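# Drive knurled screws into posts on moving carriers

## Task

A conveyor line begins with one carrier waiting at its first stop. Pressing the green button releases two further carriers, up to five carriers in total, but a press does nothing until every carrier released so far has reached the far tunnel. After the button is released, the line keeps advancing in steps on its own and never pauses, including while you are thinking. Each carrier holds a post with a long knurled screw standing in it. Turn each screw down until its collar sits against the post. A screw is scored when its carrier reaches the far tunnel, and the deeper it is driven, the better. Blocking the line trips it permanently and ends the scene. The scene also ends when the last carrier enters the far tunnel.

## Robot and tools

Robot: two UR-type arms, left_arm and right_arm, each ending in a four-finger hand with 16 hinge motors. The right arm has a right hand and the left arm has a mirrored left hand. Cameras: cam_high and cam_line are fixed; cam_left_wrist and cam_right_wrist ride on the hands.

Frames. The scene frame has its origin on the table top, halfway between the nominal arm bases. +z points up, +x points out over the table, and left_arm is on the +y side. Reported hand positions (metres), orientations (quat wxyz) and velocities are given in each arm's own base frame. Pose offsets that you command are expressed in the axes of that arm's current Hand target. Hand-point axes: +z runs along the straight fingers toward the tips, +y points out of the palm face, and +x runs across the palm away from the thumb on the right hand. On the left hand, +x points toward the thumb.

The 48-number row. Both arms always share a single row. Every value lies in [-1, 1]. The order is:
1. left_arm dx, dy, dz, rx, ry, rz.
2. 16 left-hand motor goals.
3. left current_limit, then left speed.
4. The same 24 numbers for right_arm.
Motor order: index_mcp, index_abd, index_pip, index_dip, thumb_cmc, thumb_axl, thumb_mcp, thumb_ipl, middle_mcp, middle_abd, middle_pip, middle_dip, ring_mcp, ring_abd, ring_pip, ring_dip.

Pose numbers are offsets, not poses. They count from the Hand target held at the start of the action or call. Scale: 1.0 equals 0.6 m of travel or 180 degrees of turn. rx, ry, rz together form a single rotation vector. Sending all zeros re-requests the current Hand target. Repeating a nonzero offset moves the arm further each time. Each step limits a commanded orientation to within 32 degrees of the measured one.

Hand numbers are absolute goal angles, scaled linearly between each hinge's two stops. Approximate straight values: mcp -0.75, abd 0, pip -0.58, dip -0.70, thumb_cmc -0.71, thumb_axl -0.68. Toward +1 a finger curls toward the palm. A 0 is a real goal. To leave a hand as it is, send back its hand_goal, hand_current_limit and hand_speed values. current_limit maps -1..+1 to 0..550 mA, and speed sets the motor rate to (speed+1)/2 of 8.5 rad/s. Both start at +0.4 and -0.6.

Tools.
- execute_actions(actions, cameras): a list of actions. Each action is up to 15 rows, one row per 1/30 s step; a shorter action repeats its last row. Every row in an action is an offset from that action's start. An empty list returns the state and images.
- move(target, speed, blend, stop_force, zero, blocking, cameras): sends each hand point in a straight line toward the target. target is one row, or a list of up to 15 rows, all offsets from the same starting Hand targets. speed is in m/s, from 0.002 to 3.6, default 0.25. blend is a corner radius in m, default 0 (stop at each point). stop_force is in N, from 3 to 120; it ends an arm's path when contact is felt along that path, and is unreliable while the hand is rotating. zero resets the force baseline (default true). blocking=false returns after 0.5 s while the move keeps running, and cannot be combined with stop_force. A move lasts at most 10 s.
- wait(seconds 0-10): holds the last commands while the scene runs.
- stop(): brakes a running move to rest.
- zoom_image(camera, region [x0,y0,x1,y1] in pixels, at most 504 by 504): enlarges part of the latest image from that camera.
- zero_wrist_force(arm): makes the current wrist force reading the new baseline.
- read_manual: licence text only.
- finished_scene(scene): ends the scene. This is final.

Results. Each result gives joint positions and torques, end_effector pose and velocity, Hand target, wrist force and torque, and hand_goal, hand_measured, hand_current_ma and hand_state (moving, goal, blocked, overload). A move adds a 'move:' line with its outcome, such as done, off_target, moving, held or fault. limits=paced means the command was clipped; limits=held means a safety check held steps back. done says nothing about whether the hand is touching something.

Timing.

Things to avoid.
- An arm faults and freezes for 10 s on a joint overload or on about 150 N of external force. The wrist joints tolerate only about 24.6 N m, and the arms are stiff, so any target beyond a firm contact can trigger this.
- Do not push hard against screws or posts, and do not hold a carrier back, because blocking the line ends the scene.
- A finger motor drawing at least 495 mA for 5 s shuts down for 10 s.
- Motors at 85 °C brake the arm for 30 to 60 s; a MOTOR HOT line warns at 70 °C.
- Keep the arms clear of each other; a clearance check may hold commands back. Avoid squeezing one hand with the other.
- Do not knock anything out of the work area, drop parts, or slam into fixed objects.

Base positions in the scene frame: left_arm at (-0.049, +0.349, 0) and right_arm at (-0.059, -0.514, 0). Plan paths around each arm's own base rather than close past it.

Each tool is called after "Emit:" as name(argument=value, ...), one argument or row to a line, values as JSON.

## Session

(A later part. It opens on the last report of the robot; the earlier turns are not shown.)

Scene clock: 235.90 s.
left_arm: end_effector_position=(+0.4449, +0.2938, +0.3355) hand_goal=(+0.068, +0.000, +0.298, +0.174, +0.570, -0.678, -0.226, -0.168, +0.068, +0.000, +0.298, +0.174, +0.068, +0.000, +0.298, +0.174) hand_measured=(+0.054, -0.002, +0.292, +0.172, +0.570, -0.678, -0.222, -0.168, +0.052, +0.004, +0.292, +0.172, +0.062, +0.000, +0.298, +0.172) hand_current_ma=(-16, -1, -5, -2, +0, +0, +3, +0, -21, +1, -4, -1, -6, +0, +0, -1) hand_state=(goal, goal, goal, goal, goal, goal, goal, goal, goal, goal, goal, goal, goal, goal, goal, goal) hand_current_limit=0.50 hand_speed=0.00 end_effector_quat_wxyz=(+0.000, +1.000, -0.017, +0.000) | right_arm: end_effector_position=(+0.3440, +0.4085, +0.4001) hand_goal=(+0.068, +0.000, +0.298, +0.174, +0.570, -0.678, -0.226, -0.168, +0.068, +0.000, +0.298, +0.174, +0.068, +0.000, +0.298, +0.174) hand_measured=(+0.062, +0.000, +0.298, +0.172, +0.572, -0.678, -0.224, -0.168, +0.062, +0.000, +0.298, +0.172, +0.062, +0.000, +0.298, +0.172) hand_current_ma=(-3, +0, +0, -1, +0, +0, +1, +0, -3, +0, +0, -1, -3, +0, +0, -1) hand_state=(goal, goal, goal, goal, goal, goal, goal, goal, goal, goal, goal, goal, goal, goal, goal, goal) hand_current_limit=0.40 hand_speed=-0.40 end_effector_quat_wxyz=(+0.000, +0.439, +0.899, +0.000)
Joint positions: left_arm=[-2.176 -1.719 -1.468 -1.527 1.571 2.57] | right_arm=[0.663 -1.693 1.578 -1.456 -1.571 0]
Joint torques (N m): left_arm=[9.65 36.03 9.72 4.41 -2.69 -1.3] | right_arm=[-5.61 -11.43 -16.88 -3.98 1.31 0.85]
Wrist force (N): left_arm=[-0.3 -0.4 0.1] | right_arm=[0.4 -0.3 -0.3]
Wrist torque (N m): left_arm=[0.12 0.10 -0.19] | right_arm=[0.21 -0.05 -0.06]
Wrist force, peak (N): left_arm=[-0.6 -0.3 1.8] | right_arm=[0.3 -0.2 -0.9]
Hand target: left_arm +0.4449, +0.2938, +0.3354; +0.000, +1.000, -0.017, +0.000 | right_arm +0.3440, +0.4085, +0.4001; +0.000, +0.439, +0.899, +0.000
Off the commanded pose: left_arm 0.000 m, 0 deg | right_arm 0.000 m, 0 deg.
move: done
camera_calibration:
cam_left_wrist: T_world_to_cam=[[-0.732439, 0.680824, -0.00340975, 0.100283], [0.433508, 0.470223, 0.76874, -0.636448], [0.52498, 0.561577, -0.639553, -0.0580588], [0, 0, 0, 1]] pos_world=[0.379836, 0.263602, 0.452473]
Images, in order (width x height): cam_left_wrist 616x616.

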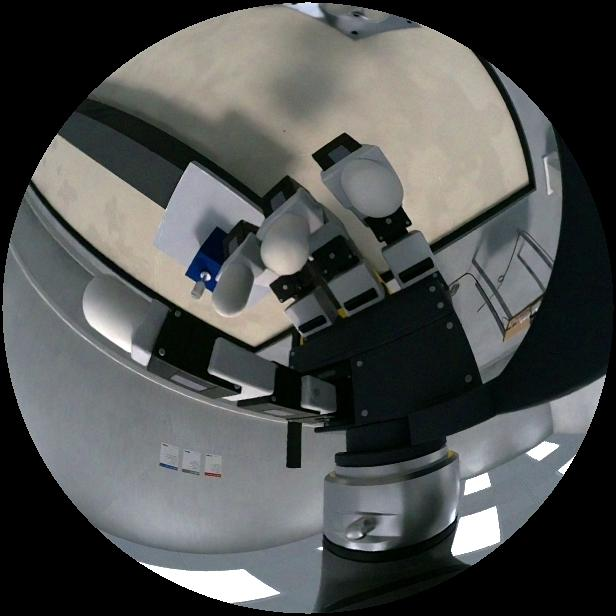

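Emit:
move(
  target=[
    [0,0,-0.246,0,0,0,-0.75,-0.1,-0.576,-0.696,0.571,-0.678,-0.226,-0.168,-0.758,0.1,-0.576,-0.696,0.068,0,0.299,0.174,0.5,0,0,0,0,0,0,0,0.068,0,0.299,0.174,0.571,-0.678,-0.226,-0.168,0.068,0,0.299,0.174,0.068,0,0.299,0.174,0.4,-0.4],
    [0.2083,0.1384,-0.246,0,0,0,-0.75,-0.1,-0.576,-0.696,0.571,-0.678,-0.226,-0.168,-0.758,0.1,-0.576,-0.696,0.068,0,0.299,0.174,0.5,0,0,0,0,0,0,0,0.068,0,0.299,0.174,0.571,-0.678,-0.226,-0.168,0.068,0,0.299,0.174,0.068,0,0.299,0.174,0.4,-0.4],
    [0.2083,0.1384,-0.1415,0,0,0,-0.75,-0.1,-0.576,-0.696,0.571,-0.678,-0.226,-0.168,-0.758,0.1,-0.576,-0.696,0.068,0,0.299,0.174,0.5,0,0,0,0,0,0,0,0.068,0,0.299,0.174,0.571,-0.678,-0.226,-0.168,0.068,0,0.299,0.174,0.068,0,0.299,0.174,0.4,-0.4],
  ],
  blend=[0.02,0.02,0],
)

Emit:
execute_actions(
  actions=[
    [[0,0,0,0,0,0,-0.75,0.23,-0.576,-0.696,0.571,-0.678,-0.226,-0.168,-0.758,-0.23,-0.576,-0.696,0.068,0,0.299,0.174,0.5,0,0,0,0,0,0,0,0.068,0,0.299,0.174,0.571,-0.678,-0.226,-0.168,0.068,0,0.299,0.174,0.068,0,0.299,0.174,0.4,-0.4],[0,0,0,0,0,0,-0.75,0.23,-0.576,-0.696,0.571,-0.678,-0.226,-0.168,-0.758,-0.23,-0.576,-0.696,0.068,0,0.299,0.174,0.5,0,0,0,0,0,0,0,0.068,0,0.299,0.174,0.571,-0.678,-0.226,-0.168,0.068,0,0.299,0.174,0.068,0,0.299,0.174,0.4,-0.4],[0,0,0,0,0,0,-0.75,0.23,-0.576,-0.696,0.571,-0.678,-0.226,-0.168,-0.758,-0.23,-0.576,-0.696,0.068,0,0.299,0.174,0.5,0,0,0,0,0,0,0,0.068,0,0.299,0.174,0.571,-0.678,-0.226,-0.168,0.068,0,0.299,0.174,0.068,0,0.299,0.174,0.4,-0.4],[0,0,0,0,0,0,-0.75,0.23,-0.576,-0.696,0.571,-0.678,-0.226,-0.168,-0.758,-0.23,-0.576,-0.696,0.068,0,0.299,0.174,0.5,0,0,0,0,0,0,0,0.068,0,0.299,0.174,0.571,-0.678,-0.226,-0.168,0.068,0,0.299,0.174,0.068,0,0.299,0.174,0.4,-0.4],[0,0,0,0,0,0,-0.75,0.23,-0.576,-0.696,0.571,-0.678,-0.226,-0.168,-0.758,-0.23,-0.576,-0.696,0.068,0,0.299,0.174,0.5,0,0,0,0,0,0,0,0.068,0,0.299,0.174,0.571,-0.678,-0.226,-0.168,0.068,0,0.299,0.174,0.068,0,0.299,0.174,0.4,-0.4],[0,0,0,0,0,0,-0.67,0.23,-0.576,-0.696,0.571,-0.678,-0.226,-0.168,-0.838,-0.23,-0.576,-0.696,0.068,0,0.299,0.174,0.5,0,0,0,0,0,0,0,0.068,0,0.299,0.174,0.571,-0.678,-0.226,-0.168,0.068,0,0.299,0.174,0.068,0,0.299,0.174,0.4,-0.4]],
    [[0,0,0,0,0,0,-0.67,0.0,-0.576,-0.696,0.571,-0.678,-0.226,-0.168,-0.838,0.0,-0.576,-0.696,0.068,0,0.299,0.174,0.5,0,0,0,0,0,0,0,0.068,0,0.299,0.174,0.571,-0.678,-0.226,-0.168,0.068,0,0.299,0.174,0.068,0,0.299,0.174,0.4,-0.4],[0,0,0,0,0,0,-0.67,0.0,-0.576,-0.696,0.571,-0.678,-0.226,-0.168,-0.838,0.0,-0.576,-0.696,0.068,0,0.299,0.174,0.5,0,0,0,0,0,0,0,0.068,0,0.299,0.174,0.571,-0.678,-0.226,-0.168,0.068,0,0.299,0.174,0.068,0,0.299,0.174,0.4,-0.4],[0,0,0,0,0,0,-0.67,0.0,-0.576,-0.696,0.571,-0.678,-0.226,-0.168,-0.838,0.0,-0.576,-0.696,0.068,0,0.299,0.174,0.5,0,0,0,0,0,0,0,0.068,0,0.299,0.174,0.571,-0.678,-0.226,-0.168,0.068,0,0.299,0.174,0.068,0,0.299,0.174,0.4,-0.4],[0,0,0.0013,0,0,0,-0.75,0.0,-0.576,-0.696,0.571,-0.678,-0.226,-0.168,-0.758,0.0,-0.576,-0.696,0.068,0,0.299,0.174,0.5,0,0,0,0,0,0,0,0.068,0,0.299,0.174,0.571,-0.678,-0.226,-0.168,0.068,0,0.299,0.174,0.068,0,0.299,0.174,0.4,-0.4],[0,0,0.0013,0,0,0,-0.75,0.0,-0.576,-0.696,0.571,-0.678,-0.226,-0.168,-0.758,0.0,-0.576,-0.696,0.068,0,0.299,0.174,0.5,0,0,0,0,0,0,0,0.068,0,0.299,0.174,0.571,-0.678,-0.226,-0.168,0.068,0,0.299,0.174,0.068,0,0.299,0.174,0.4,-0.4],[0,0,0.0013,0,0,0,-0.75,0.0,-0.576,-0.696,0.571,-0.678,-0.226,-0.168,-0.758,0.0,-0.576,-0.696,0.068,0,0.299,0.174,0.5,0,0,0,0,0,0,0,0.068,0,0.299,0.174,0.571,-0.678,-0.226,-0.168,0.068,0,0.299,0.174,0.068,0,0.299,0.174,0.4,-0.4],[0,0,0.0013,0,0,0,-0.75,0.0,-0.576,-0.696,0.571,-0.678,-0.226,-0.168,-0.758,0.0,-0.576,-0.696,0.068,0,0.299,0.174,0.5,0,0,0,0,0,0,0,0.068,0,0.299,0.174,0.571,-0.678,-0.226,-0.168,0.068,0,0.299,0.174,0.068,0,0.299,0.174,0.4,-0.4],[0,0,0.0013,0,0,0,-0.75,0.23,-0.576,-0.696,0.571,-0.678,-0.226,-0.168,-0.758,-0.23,-0.576,-0.696,0.068,0,0.299,0.174,0.5,0,0,0,0,0,0,0,0.068,0,0.299,0.174,0.571,-0.678,-0.226,-0.168,0.068,0,0.299,0.174,0.068,0,0.299,0.174,0.4,-0.4],[0,0,0.0013,0,0,0,-0.75,0.23,-0.576,-0.696,0.571,-0.678,-0.226,-0.168,-0.758,-0.23,-0.576,-0.696,0.068,0,0.299,0.174,0.5,0,0,0,0,0,0,0,0.068,0,0.299,0.174,0.571,-0.678,-0.226,-0.168,0.068,0,0.299,0.174,0.068,0,0.299,0.174,0.4,-0.4],[0,0,0.0013,0,0,0,-0.75,0.23,-0.576,-0.696,0.571,-0.678,-0.226,-0.168,-0.758,-0.23,-0.576,-0.696,0.068,0,0.299,0.174,0.5,0,0,0,0,0,0,0,0.068,0,0.299,0.174,0.571,-0.678,-0.226,-0.168,0.068,0,0.299,0.174,0.068,0,0.299,0.174,0.4,-0.4],[0,0,0.0013,0,0,0,-0.67,0.23,-0.576,-0.696,0.571,-0.678,-0.226,-0.168,-0.838,-0.23,-0.576,-0.696,0.068,0,0.299,0.174,0.5,0,0,0,0,0,0,0,0.068,0,0.299,0.174,0.571,-0.678,-0.226,-0.168,0.068,0,0.299,0.174,0.068,0,0.299,0.174,0.4,-0.4]],
  ],
)

Emit:
execute_actions(
  actions=[
    [[0,0,0,0,0,0,-0.67,0.0,-0.576,-0.696,0.571,-0.678,-0.226,-0.168,-0.838,0.0,-0.576,-0.696,0.068,0,0.299,0.174,0.5,0,0,0,0,0,0,0,0.068,0,0.299,0.174,0.571,-0.678,-0.226,-0.168,0.068,0,0.299,0.174,0.068,0,0.299,0.174,0.4,-0.4],[0,0,0,0,0,0,-0.67,0.0,-0.576,-0.696,0.571,-0.678,-0.226,-0.168,-0.838,0.0,-0.576,-0.696,0.068,0,0.299,0.174,0.5,0,0,0,0,0,0,0,0.068,0,0.299,0.174,0.571,-0.678,-0.226,-0.168,0.068,0,0.299,0.174,0.068,0,0.299,0.174,0.4,-0.4],[0,0,0,0,0,0,-0.67,0.0,-0.576,-0.696,0.571,-0.678,-0.226,-0.168,-0.838,0.0,-0.576,-0.696,0.068,0,0.299,0.174,0.5,0,0,0,0,0,0,0,0.068,0,0.299,0.174,0.571,-0.678,-0.226,-0.168,0.068,0,0.299,0.174,0.068,0,0.299,0.174,0.4,-0.4],[0,0,0.0013,0,0,0,-0.75,0.0,-0.576,-0.696,0.571,-0.678,-0.226,-0.168,-0.758,0.0,-0.576,-0.696,0.068,0,0.299,0.174,0.5,0,0,0,0,0,0,0,0.068,0,0.299,0.174,0.571,-0.678,-0.226,-0.168,0.068,0,0.299,0.174,0.068,0,0.299,0.174,0.4,-0.4],[0,0,0.0013,0,0,0,-0.75,0.0,-0.576,-0.696,0.571,-0.678,-0.226,-0.168,-0.758,0.0,-0.576,-0.696,0.068,0,0.299,0.174,0.5,0,0,0,0,0,0,0,0.068,0,0.299,0.174,0.571,-0.678,-0.226,-0.168,0.068,0,0.299,0.174,0.068,0,0.299,0.174,0.4,-0.4],[0,0,0.0013,0,0,0,-0.75,0.0,-0.576,-0.696,0.571,-0.678,-0.226,-0.168,-0.758,0.0,-0.576,-0.696,0.068,0,0.299,0.174,0.5,0,0,0,0,0,0,0,0.068,0,0.299,0.174,0.571,-0.678,-0.226,-0.168,0.068,0,0.299,0.174,0.068,0,0.299,0.174,0.4,-0.4],[0,0,0.0013,0,0,0,-0.75,0.0,-0.576,-0.696,0.571,-0.678,-0.226,-0.168,-0.758,0.0,-0.576,-0.696,0.068,0,0.299,0.174,0.5,0,0,0,0,0,0,0,0.068,0,0.299,0.174,0.571,-0.678,-0.226,-0.168,0.068,0,0.299,0.174,0.068,0,0.299,0.174,0.4,-0.4],[0,0,0.0013,0,0,0,-0.75,0.23,-0.576,-0.696,0.571,-0.678,-0.226,-0.168,-0.758,-0.23,-0.576,-0.696,0.068,0,0.299,0.174,0.5,0,0,0,0,0,0,0,0.068,0,0.299,0.174,0.571,-0.678,-0.226,-0.168,0.068,0,0.299,0.174,0.068,0,0.299,0.174,0.4,-0.4],[0,0,0.0013,0,0,0,-0.75,0.23,-0.576,-0.696,0.571,-0.678,-0.226,-0.168,-0.758,-0.23,-0.576,-0.696,0.068,0,0.299,0.174,0.5,0,0,0,0,0,0,0,0.068,0,0.299,0.174,0.571,-0.678,-0.226,-0.168,0.068,0,0.299,0.174,0.068,0,0.299,0.174,0.4,-0.4],[0,0,0.0013,0,0,0,-0.75,0.23,-0.576,-0.696,0.571,-0.678,-0.226,-0.168,-0.758,-0.23,-0.576,-0.696,0.068,0,0.299,0.174,0.5,0,0,0,0,0,0,0,0.068,0,0.299,0.174,0.571,-0.678,-0.226,-0.168,0.068,0,0.299,0.174,0.068,0,0.299,0.174,0.4,-0.4],[0,0,0.0013,0,0,0,-0.67,0.23,-0.576,-0.696,0.571,-0.678,-0.226,-0.168,-0.838,-0.23,-0.576,-0.696,0.068,0,0.299,0.174,0.5,0,0,0,0,0,0,0,0.068,0,0.299,0.174,0.571,-0.678,-0.226,-0.168,0.068,0,0.299,0.174,0.068,0,0.299,0.174,0.4,-0.4]],
    [[0,0,0,0,0,0,-0.67,0.0,-0.576,-0.696,0.571,-0.678,-0.226,-0.168,-0.838,0.0,-0.576,-0.696,0.068,0,0.299,0.174,0.5,0,0,0,0,0,0,0,0.068,0,0.299,0.174,0.571,-0.678,-0.226,-0.168,0.068,0,0.299,0.174,0.068,0,0.299,0.174,0.4,-0.4],[0,0,0,0,0,0,-0.67,0.0,-0.576,-0.696,0.571,-0.678,-0.226,-0.168,-0.838,0.0,-0.576,-0.696,0.068,0,0.299,0.174,0.5,0,0,0,0,0,0,0,0.068,0,0.299,0.174,0.571,-0.678,-0.226,-0.168,0.068,0,0.299,0.174,0.068,0,0.299,0.174,0.4,-0.4],[0,0,0,0,0,0,-0.67,0.0,-0.576,-0.696,0.571,-0.678,-0.226,-0.168,-0.838,0.0,-0.576,-0.696,0.068,0,0.299,0.174,0.5,0,0,0,0,0,0,0,0.068,0,0.299,0.174,0.571,-0.678,-0.226,-0.168,0.068,0,0.299,0.174,0.068,0,0.299,0.174,0.4,-0.4],[0,0,0.0013,0,0,0,-0.75,0.0,-0.576,-0.696,0.571,-0.678,-0.226,-0.168,-0.758,0.0,-0.576,-0.696,0.068,0,0.299,0.174,0.5,0,0,0,0,0,0,0,0.068,0,0.299,0.174,0.571,-0.678,-0.226,-0.168,0.068,0,0.299,0.174,0.068,0,0.299,0.174,0.4,-0.4],[0,0,0.0013,0,0,0,-0.75,0.0,-0.576,-0.696,0.571,-0.678,-0.226,-0.168,-0.758,0.0,-0.576,-0.696,0.068,0,0.299,0.174,0.5,0,0,0,0,0,0,0,0.068,0,0.299,0.174,0.571,-0.678,-0.226,-0.168,0.068,0,0.299,0.174,0.068,0,0.299,0.174,0.4,-0.4],[0,0,0.0013,0,0,0,-0.75,0.0,-0.576,-0.696,0.571,-0.678,-0.226,-0.168,-0.758,0.0,-0.576,-0.696,0.068,0,0.299,0.174,0.5,0,0,0,0,0,0,0,0.068,0,0.299,0.174,0.571,-0.678,-0.226,-0.168,0.068,0,0.299,0.174,0.068,0,0.299,0.174,0.4,-0.4],[0,0,0.0013,0,0,0,-0.75,0.0,-0.576,-0.696,0.571,-0.678,-0.226,-0.168,-0.758,0.0,-0.576,-0.696,0.068,0,0.299,0.174,0.5,0,0,0,0,0,0,0,0.068,0,0.299,0.174,0.571,-0.678,-0.226,-0.168,0.068,0,0.299,0.174,0.068,0,0.299,0.174,0.4,-0.4],[0,0,0.0013,0,0,0,-0.75,0.23,-0.576,-0.696,0.571,-0.678,-0.226,-0.168,-0.758,-0.23,-0.576,-0.696,0.068,0,0.299,0.174,0.5,0,0,0,0,0,0,0,0.068,0,0.299,0.174,0.571,-0.678,-0.226,-0.168,0.068,0,0.299,0.174,0.068,0,0.299,0.174,0.4,-0.4],[0,0,0.0013,0,0,0,-0.75,0.23,-0.576,-0.696,0.571,-0.678,-0.226,-0.168,-0.758,-0.23,-0.576,-0.696,0.068,0,0.299,0.174,0.5,0,0,0,0,0,0,0,0.068,0,0.299,0.174,0.571,-0.678,-0.226,-0.168,0.068,0,0.299,0.174,0.068,0,0.299,0.174,0.4,-0.4],[0,0,0.0013,0,0,0,-0.75,0.23,-0.576,-0.696,0.571,-0.678,-0.226,-0.168,-0.758,-0.23,-0.576,-0.696,0.068,0,0.299,0.174,0.5,0,0,0,0,0,0,0,0.068,0,0.299,0.174,0.571,-0.678,-0.226,-0.168,0.068,0,0.299,0.174,0.068,0,0.299,0.174,0.4,-0.4],[0,0,0.0013,0,0,0,-0.67,0.23,-0.576,-0.696,0.571,-0.678,-0.226,-0.168,-0.838,-0.23,-0.576,-0.696,0.068,0,0.299,0.174,0.5,0,0,0,0,0,0,0,0.068,0,0.299,0.174,0.571,-0.678,-0.226,-0.168,0.068,0,0.299,0.174,0.068,0,0.299,0.174,0.4,-0.4]],
  ],
)

Emit:
execute_actions(
  actions=[
    [[0,0,0,0,0,0,-0.67,-0.06,-0.576,-0.696,0.571,-0.678,-0.226,-0.168,-0.838,0.06,-0.576,-0.696,0.068,0,0.299,0.174,0.5,-0.2,0,0,0,0,0,0,0.068,0,0.299,0.174,0.571,-0.678,-0.226,-0.168,0.068,0,0.299,0.174,0.068,0,0.299,0.174,0.4,-0.4]],
  ],
)

Emit:
move(
  target=[
    [0,0,-0.109,0,0,0,-0.76,-0.1,-0.576,-0.696,0.571,-0.678,-0.226,-0.168,-0.748,0.1,-0.576,-0.696,0.068,0,0.299,0.174,0.5,-0.2,0,0,0,0,0,0,0.068,0,0.299,0.174,0.571,-0.678,-0.226,-0.168,0.068,0,0.299,0.174,0.068,0,0.299,0.174,0.4,-0.4],
    [-0.2083,-0.1384,-0.109,0,0,0,-0.76,-0.1,-0.576,-0.696,0.571,-0.678,-0.226,-0.168,-0.748,0.1,-0.576,-0.696,0.068,0,0.299,0.174,0.5,-0.2,0,0,0,0,0,0,0.068,0,0.299,0.174,0.571,-0.678,-0.226,-0.168,0.068,0,0.299,0.174,0.068,0,0.299,0.174,0.4,-0.4],
  ],
  blend=[0.02,0],
)

Emit:
move(
  target=[0,0,0.246,0,0,0,0.068,0,0.299,0.174,0.571,-0.678,-0.226,-0.168,0.068,0,0.299,0.174,0.068,0,0.299,0.174,0.5,0.0,0,0,0,0,0,0,0.068,0,0.299,0.174,0.571,-0.678,-0.226,-0.168,0.068,0,0.299,0.174,0.068,0,0.299,0.174,0.4,-0.4],
  cameras=["cam_left_wrist"],
)

Emit:
zoom_image(
  camera="cam_left_wrist",
  region=[170, 250, 230, 310],
)

Scene clock: 243.60 s.
left_arm: end_effector_position=(+0.5670, +0.2067, +0.4204) hand_goal=(-0.750, -0.100, -0.576, -0.696, +0.570, -0.678, -0.226, -0.168, -0.758, +0.100, -0.576, -0.696, +0.068, +0.000, +0.298, +0.174) hand_measured=(-0.748, -0.096, -0.574, -0.694, +0.570, -0.678, -0.222, -0.168, -0.756, +0.096, -0.574, -0.694, +0.062, +0.000, +0.298, +0.172) hand_current_ma=(+1, +1, +1, +1, +0, +0, +3, +0, +1, -2, +1, +1, -6, +0, +0, -1) hand_state=(goal, goal, goal, goal, goal, goal, goal, goal, goal, goal, goal, goal, goal, goal, goal, goal) hand_current_limit=0.50 hand_speed=0.00 end_effector_quat_wxyz=(+0.000, +1.000, -0.017, +0.000) | right_arm: end_effector_position=(+0.3440, +0.4085, +0.4001) hand_goal=(+0.068, +0.000, +0.298, +0.174, +0.570, -0.678, -0.226, -0.168, +0.068, +0.000, +0.298, +0.174, +0.068, +0.000, +0.298, +0.174) hand_measured=(+0.062, +0.000, +0.298, +0.172, +0.572, -0.678, -0.224, -0.168, +0.062, +0.000, +0.298, +0.172, +0.062, +0.000, +0.298, +0.172) hand_current_ma=(-3, +0, +0, -1, +0, +0, +1, +0, -3, +0, +0, -1, -3, +0, +0, -1) hand_state=(goal, goal, goal, goal, goal, goal, goal, goal, goal, goal, goal, goal, goal, goal, goal, goal) hand_current_limit=0.40 hand_speed=-0.40 end_effector_quat_wxyz=(+0.000, +0.439, +0.899, +0.000)
Joint positions: left_arm=[-2.434 -1.863 -1.071 -1.779 1.57 2.312] | right_arm=[0.663 -1.693 1.578 -1.456 -1.571 0]
Joint torques (N m): left_arm=[-11.84 41.64 10.15 4.11 -2.69 -1.97] | right_arm=[-5.41 -11.79 -16.84 -3.92 1.35 0.73]
Wrist force (N): left_arm=[-0.7 -0.6 0.0] | right_arm=[0.2 -0.4 -0.5]
Wrist torque (N m): left_arm=[0.00 0.14 -0.04] | right_arm=[0.22 -0.03 -0.07]
Wrist force, peak (N): left_arm=[-1.4 -1.2 -1.1] | right_arm=[0.6 -0.3 -0.7]
Hand target: left_arm +0.5670, +0.2067, +0.4203; +0.000, +1.000, -0.017, +0.000 | right_arm +0.3440, +0.4085, +0.4001; +0.000, +0.439, +0.899, +0.000
Off the commanded pose: left_arm 0.000 m, 0 deg | right_arm 0.000 m, 0 deg.
move: done

Scene clock: 244.80 s.
left_arm: end_effector_position=(+0.5670, +0.2067, +0.4196) hand_goal=(-0.670, +0.230, -0.576, -0.696, +0.570, -0.678, -0.226, -0.168, -0.838, -0.230, -0.576, -0.696, +0.068, +0.000, +0.298, +0.174) hand_measured=(-0.684, +0.108, -0.578, -0.696, +0.570, -0.678, -0.222, -0.168, -0.820, -0.104, -0.574, -0.696, +0.062, +0.000, +0.298, +0.172) hand_current_ma=(-16, -312, -1, +0, +0, +0, +3, +0, +24, +321, +1, +0, -6, +0, +0, -1) hand_state=(goal, blocked, goal, goal, goal, goal, goal, goal, goal, blocked, goal, goal, goal, goal, goal, goal) hand_current_limit=0.50 hand_speed=0.00 end_effector_quat_wxyz=(+0.000, +1.000, -0.017, +0.000) | right_arm: end_effector_position=(+0.3440, +0.4085, +0.4001) hand_goal=(+0.068, +0.000, +0.298, +0.174, +0.570, -0.678, -0.226, -0.168, +0.068, +0.000, +0.298, +0.174, +0.068, +0.000, +0.298, +0.174) hand_measured=(+0.062, +0.000, +0.298, +0.172, +0.572, -0.678, -0.224, -0.168, +0.062, +0.000, +0.298, +0.172, +0.062, +0.000, +0.298, +0.172) hand_current_ma=(-3, +0, +0, -1, +0, +0, +1, +0, -3, +0, +0, -1, -3, +0, +0, -1) hand_state=(goal, goal, goal, goal, goal, goal, goal, goal, goal, goal, goal, goal, goal, goal, goal, goal) hand_current_limit=0.40 hand_speed=-0.40 end_effector_quat_wxyz=(+0.000, +0.439, +0.899, +0.000)
Joint positions: left_arm=[-2.434 -1.863 -1.074 -1.776 1.57 2.312] | right_arm=[0.663 -1.693 1.578 -1.456 -1.571 0]
Joint torques (N m): left_arm=[-10.51 43.6 9.21 4.34 -1.75 -2.09] | right_arm=[-5.18 -11.92 -17.15 -3.94 1.3 0.7]
Wrist force (N): left_arm=[-0.7 -0.6 0.2] | right_arm=[0.2 -0.2 -0.4]
Wrist torque (N m): left_arm=[0.00 0.15 -0.05] | right_arm=[0.23 -0.02 -0.07]
Wrist force, peak (N): left_arm=[-0.3 -0.6 3.3] | right_arm=[0.5 -0.2 -0.8]
Hand target: left_arm +0.5670, +0.2067, +0.4196; +0.000, +1.000, -0.017, +0.000 | right_arm +0.3440, +0.4085, +0.4001; +0.000, +0.439, +0.899, +0.000
Off the commanded pose: left_arm 0.000 m, 0 deg | right_arm 0.000 m, 0 deg.

Scene clock: 246.00 s.
left_arm: end_effector_position=(+0.5670, +0.2067, +0.4180) hand_goal=(-0.670, +0.230, -0.576, -0.696, +0.570, -0.678, -0.226, -0.168, -0.838, -0.230, -0.576, -0.696, +0.068, +0.000, +0.298, +0.174) hand_measured=(-0.684, +0.106, -0.578, -0.696, +0.570, -0.678, -0.222, -0.168, -0.820, -0.106, -0.574, -0.696, +0.062, +0.000, +0.298, +0.172) hand_current_ma=(-16, -313, -1, +0, +0, +0, +3, +0, +24, +319, +1, +0, -6, +0, +0, -1) hand_state=(goal, blocked, goal, goal, goal, goal, goal, goal, goal, blocked, goal, goal, goal, goal, goal, goal) hand_current_limit=0.50 hand_speed=0.00 end_effector_quat_wxyz=(+0.000, +1.000, -0.017, +0.000) | right_arm: end_effector_position=(+0.3440, +0.4085, +0.4001) hand_goal=(+0.068, +0.000, +0.298, +0.174, +0.570, -0.678, -0.226, -0.168, +0.068, +0.000, +0.298, +0.174, +0.068, +0.000, +0.298, +0.174) hand_measured=(+0.062, +0.000, +0.298, +0.172, +0.572, -0.678, -0.224, -0.168, +0.062, +0.000, +0.298, +0.172, +0.062, +0.000, +0.298, +0.172) hand_current_ma=(-3, +0, +0, -1, +0, +0, +1, +0, -3, +0, +0, -1, -3, +0, +0, -1) hand_state=(goal, goal, goal, goal, goal, goal, goal, goal, goal, goal, goal, goal, goal, goal, goal, goal) hand_current_limit=0.40 hand_speed=-0.40 end_effector_quat_wxyz=(+0.000, +0.439, +0.899, +0.000)
Joint positions: left_arm=[-2.434 -1.862 -1.079 -1.772 1.57 2.312] | right_arm=[0.663 -1.693 1.578 -1.456 -1.571 0]
Joint torques (N m): left_arm=[-11.58 42.19 9.56 4.55 -0.79 -2.06] | right_arm=[-5.52 -12.04 -17.71 -3.91 1.29 0.72]
Wrist force (N): left_arm=[-0.4 -0.7 -0.2] | right_arm=[0.2 -0.3 -0.5]
Wrist torque (N m): left_arm=[0.01 0.11 -0.01] | right_arm=[0.21 -0.02 -0.07]
Wrist force, peak (N): left_arm=[-0.6 -0.8 2.4] | right_arm=[0.3 -0.1 -0.8]
Hand target: left_arm +0.5670, +0.2067, +0.4180; +0.000, +1.000, -0.017, +0.000 | right_arm +0.3440, +0.4085, +0.4001; +0.000, +0.439, +0.899, +0.000
Off the commanded pose: left_arm 0.000 m, 0 deg | right_arm 0.000 m, 0 deg.

Scene clock: 246.70 s.
left_arm: end_effector_position=(+0.5670, +0.2067, +0.4180) hand_goal=(-0.670, -0.060, -0.576, -0.696, +0.570, -0.678, -0.226, -0.168, -0.838, +0.060, -0.576, -0.696, +0.068, +0.000, +0.298, +0.174) hand_measured=(-0.672, -0.058, -0.578, -0.696, +0.570, -0.678, -0.222, -0.168, -0.830, +0.058, -0.574, -0.696, +0.062, +0.000, +0.298, +0.172) hand_current_ma=(-1, +1, -1, +0, +0, +0, +3, +0, +8, -1, +1, +0, -6, +0, +0, -1) hand_state=(goal, goal, goal, goal, goal, goal, goal, goal, goal, goal, goal, goal, goal, goal, goal, goal) hand_current_limit=0.50 hand_speed=-0.20 end_effector_quat_wxyz=(+0.000, +1.000, -0.017, +0.000) | right_arm: end_effector_position=(+0.3440, +0.4085, +0.4001) hand_goal=(+0.068, +0.000, +0.298, +0.174, +0.570, -0.678, -0.226, -0.168, +0.068, +0.000, +0.298, +0.174, +0.068, +0.000, +0.298, +0.174) hand_measured=(+0.062, +0.000, +0.298, +0.172, +0.572, -0.678, -0.224, -0.168, +0.062, +0.000, +0.298, +0.172, +0.062, +0.000, +0.298, +0.172) hand_current_ma=(-3, +0, +0, -1, +0, +0, +1, +0, -3, +0, +0, -1, -3, +0, +0, -1) hand_state=(goal, goal, goal, goal, goal, goal, goal, goal, goal, goal, goal, goal, goal, goal, goal, goal) hand_current_limit=0.40 hand_speed=-0.40 end_effector_quat_wxyz=(+0.000, +0.439, +0.899, +0.000)
Joint positions: left_arm=[-2.434 -1.862 -1.079 -1.772 1.57 2.312] | right_arm=[0.663 -1.693 1.578 -1.456 -1.571 0]
Joint torques (N m): left_arm=[-10.68 42.58 9.3 4.3 -0.37 -2.15] | right_arm=[-5.65 -11.88 -17.13 -3.87 1.24 0.62]
Wrist force (N): left_arm=[-0.6 -0.5 -0.1] | right_arm=[0.3 0.1 -0.6]
Wrist torque (N m): left_arm=[0.03 0.14 -0.04] | right_arm=[0.28 -0.05 -0.04]
Wrist force, peak (N): left_arm=[-0.7 -0.7 0.0] | right_arm=[0.3 -0.4 -0.7]
Hand target: left_arm +0.5670, +0.2067, +0.4180; +0.000, +1.000, -0.017, +0.000 | right_arm +0.3440, +0.4085, +0.4001; +0.000, +0.439, +0.899, +0.000
Off the commanded pose: left_arm 0.000 m, 0 deg | right_arm 0.000 m, 0 deg.

Scene clock: 248.20 s.
left_arm: end_effector_position=(+0.4450, +0.2939, +0.4834) hand_goal=(-0.760, -0.100, -0.576, -0.696, +0.570, -0.678, -0.226, -0.168, -0.748, +0.100, -0.576, -0.696, +0.068, +0.000, +0.298, +0.174) hand_measured=(-0.756, -0.096, -0.578, -0.696, +0.570, -0.678, -0.222, -0.168, -0.748, +0.096, -0.574, -0.696, +0.062, +0.000, +0.298, +0.172) hand_current_ma=(+2, +1, -1, +0, +0, +0, +3, +0, +0, -2, +1, +0, -6, +0, +0, -1) hand_state=(goal, goal, goal, goal, goal, goal, goal, goal, goal, goal, goal, goal, goal, goal, goal, goal) hand_current_limit=0.50 hand_speed=-0.20 end_effector_quat_wxyz=(+0.000, +1.000, -0.017, +0.000) | right_arm: end_effector_position=(+0.3440, +0.4085, +0.4001) hand_goal=(+0.068, +0.000, +0.298, +0.174, +0.570, -0.678, -0.226, -0.168, +0.068, +0.000, +0.298, +0.174, +0.068, +0.000, +0.298, +0.174) hand_measured=(+0.062, +0.000, +0.298, +0.172, +0.572, -0.678, -0.224, -0.168, +0.062, +0.000, +0.298, +0.172, +0.062, +0.000, +0.298, +0.172) hand_current_ma=(-3, +0, +0, -1, +0, +0, +1, +0, -3, +0, +0, -1, -3, +0, +0, -1) hand_state=(goal, goal, goal, goal, goal, goal, goal, goal, goal, goal, goal, goal, goal, goal, goal, goal) hand_current_limit=0.40 hand_speed=-0.40 end_effector_quat_wxyz=(+0.000, +0.439, +0.899, +0.000)
Joint positions: left_arm=[-2.177 -1.775 -1.017 -1.921 1.571 2.569] | right_arm=[0.663 -1.693 1.578 -1.456 -1.571 0]
Joint torques (N m): left_arm=[9.7 36.93 8.57 4.24 -2.76 2.35] | right_arm=[-5.3 -12.04 -17.32 -3.78 1.34 0.53]
Wrist force (N): left_arm=[-0.1 -0.2 0.2] | right_arm=[0.3 -0.1 -0.4]
Wrist torque (N m): left_arm=[0.03 0.06 -0.19] | right_arm=[0.25 -0.04 -0.05]
Wrist force, peak (N): left_arm=[-1.4 -1.4 0.3] | right_arm=[0.2 0.1 -1.0]
Hand target: left_arm +0.4449, +0.2940, +0.4834; +0.000, +1.000, -0.017, +0.000 | right_arm +0.3440, +0.4085, +0.4001; +0.000, +0.439, +0.899, +0.000
Off the commanded pose: left_arm 0.000 m, 0 deg | right_arm 0.000 m, 0 deg.
move: done

Scene clock: 249.50 s.
left_arm: end_effector_position=(+0.4449, +0.2938, +0.3358) hand_goal=(+0.068, +0.000, +0.298, +0.174, +0.570, -0.678, -0.226, -0.168, +0.068, +0.000, +0.298, +0.174, +0.068, +0.000, +0.298, +0.174) hand_measured=(+0.054, -0.002, +0.292, +0.172, +0.570, -0.678, -0.222, -0.168, +0.052, +0.004, +0.292, +0.172, +0.062, +0.000, +0.298, +0.172) hand_current_ma=(-16, -1, -5, -2, +0, +0, +3, +0, -21, +1, -4, -1, -6, +0, +0, -1) hand_state=(goal, goal, goal, goal, goal, goal, goal, goal, goal, goal, goal, goal, goal, goal, goal, goal) hand_current_limit=0.50 hand_speed=0.00 end_effector_quat_wxyz=(+0.000, +1.000, -0.017, +0.000) | right_arm: end_effector_position=(+0.3440, +0.4085, +0.4001) hand_goal=(+0.068, +0.000, +0.298, +0.174, +0.570, -0.678, -0.226, -0.168, +0.068, +0.000, +0.298, +0.174, +0.068, +0.000, +0.298, +0.174) hand_measured=(+0.062, +0.000, +0.298, +0.172, +0.572, -0.678, -0.224, -0.168, +0.062, +0.000, +0.298, +0.172, +0.062, +0.000, +0.298, +0.172) hand_current_ma=(-3, +0, +0, -1, +0, +0, +1, +0, -3, +0, +0, -1, -3, +0, +0, -1) hand_state=(goal, goal, goal, goal, goal, goal, goal, goal, goal, goal, goal, goal, goal, goal, goal, goal) hand_current_limit=0.40 hand_speed=-0.40 end_effector_quat_wxyz=(+0.000, +0.439, +0.899, +0.000)
Joint positions: left_arm=[-2.176 -1.719 -1.467 -1.527 1.571 2.57] | right_arm=[0.663 -1.693 1.578 -1.456 -1.571 0]
Joint torques (N m): left_arm=[10.41 36.95 10.06 4.41 -2.65 -1.28] | right_arm=[-5.38 -11.85 -17.29 -3.91 1.32 0.5]
Wrist force (N): left_arm=[-0.2 -0.4 0.3] | right_arm=[0.2 0.0 -0.7]
Wrist torque (N m): left_arm=[0.08 0.09 -0.18] | right_arm=[0.27 -0.02 -0.06]
Wrist force, peak (N): left_arm=[-0.2 -1.8 -0.2] | right_arm=[0.2 -0.4 -0.7]
Hand target: left_arm +0.4449, +0.2938, +0.3358; +0.000, +1.000, -0.017, +0.000 | right_arm +0.3440, +0.4085, +0.4001; +0.000, +0.439, +0.899, +0.000
Off the commanded pose: left_arm 0.000 m, 0 deg | right_arm 0.000 m, 0 deg.
move: done
camera_calibration:
cam_left_wrist: T_world_to_cam=[[-0.732439, 0.680824, -0.00340975, 0.100285], [0.433508, 0.470223, 0.76874, -0.636756], [0.52498, 0.561577, -0.639553, -0.057803], [0, 0, 0, 1]] pos_world=[0.379836, 0.263602, 0.452873]
Images, in order (width x height): cam_left_wrist 616x616.

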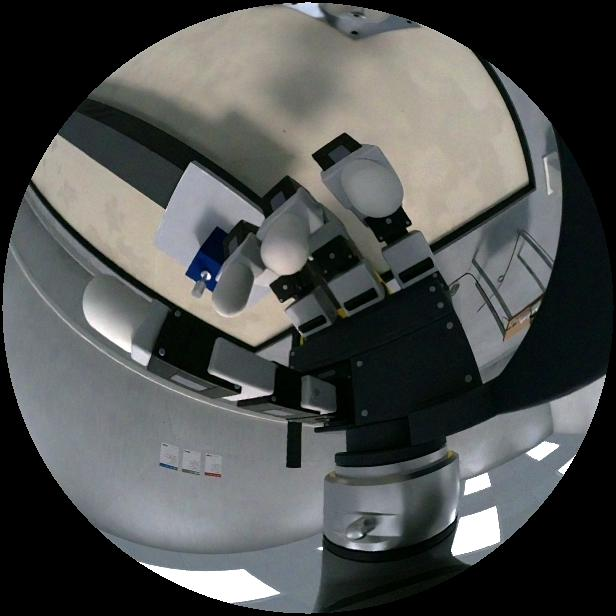

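Scaled by 8.400 from the camera's 616x616 image, which has a finer 880x880 frame.

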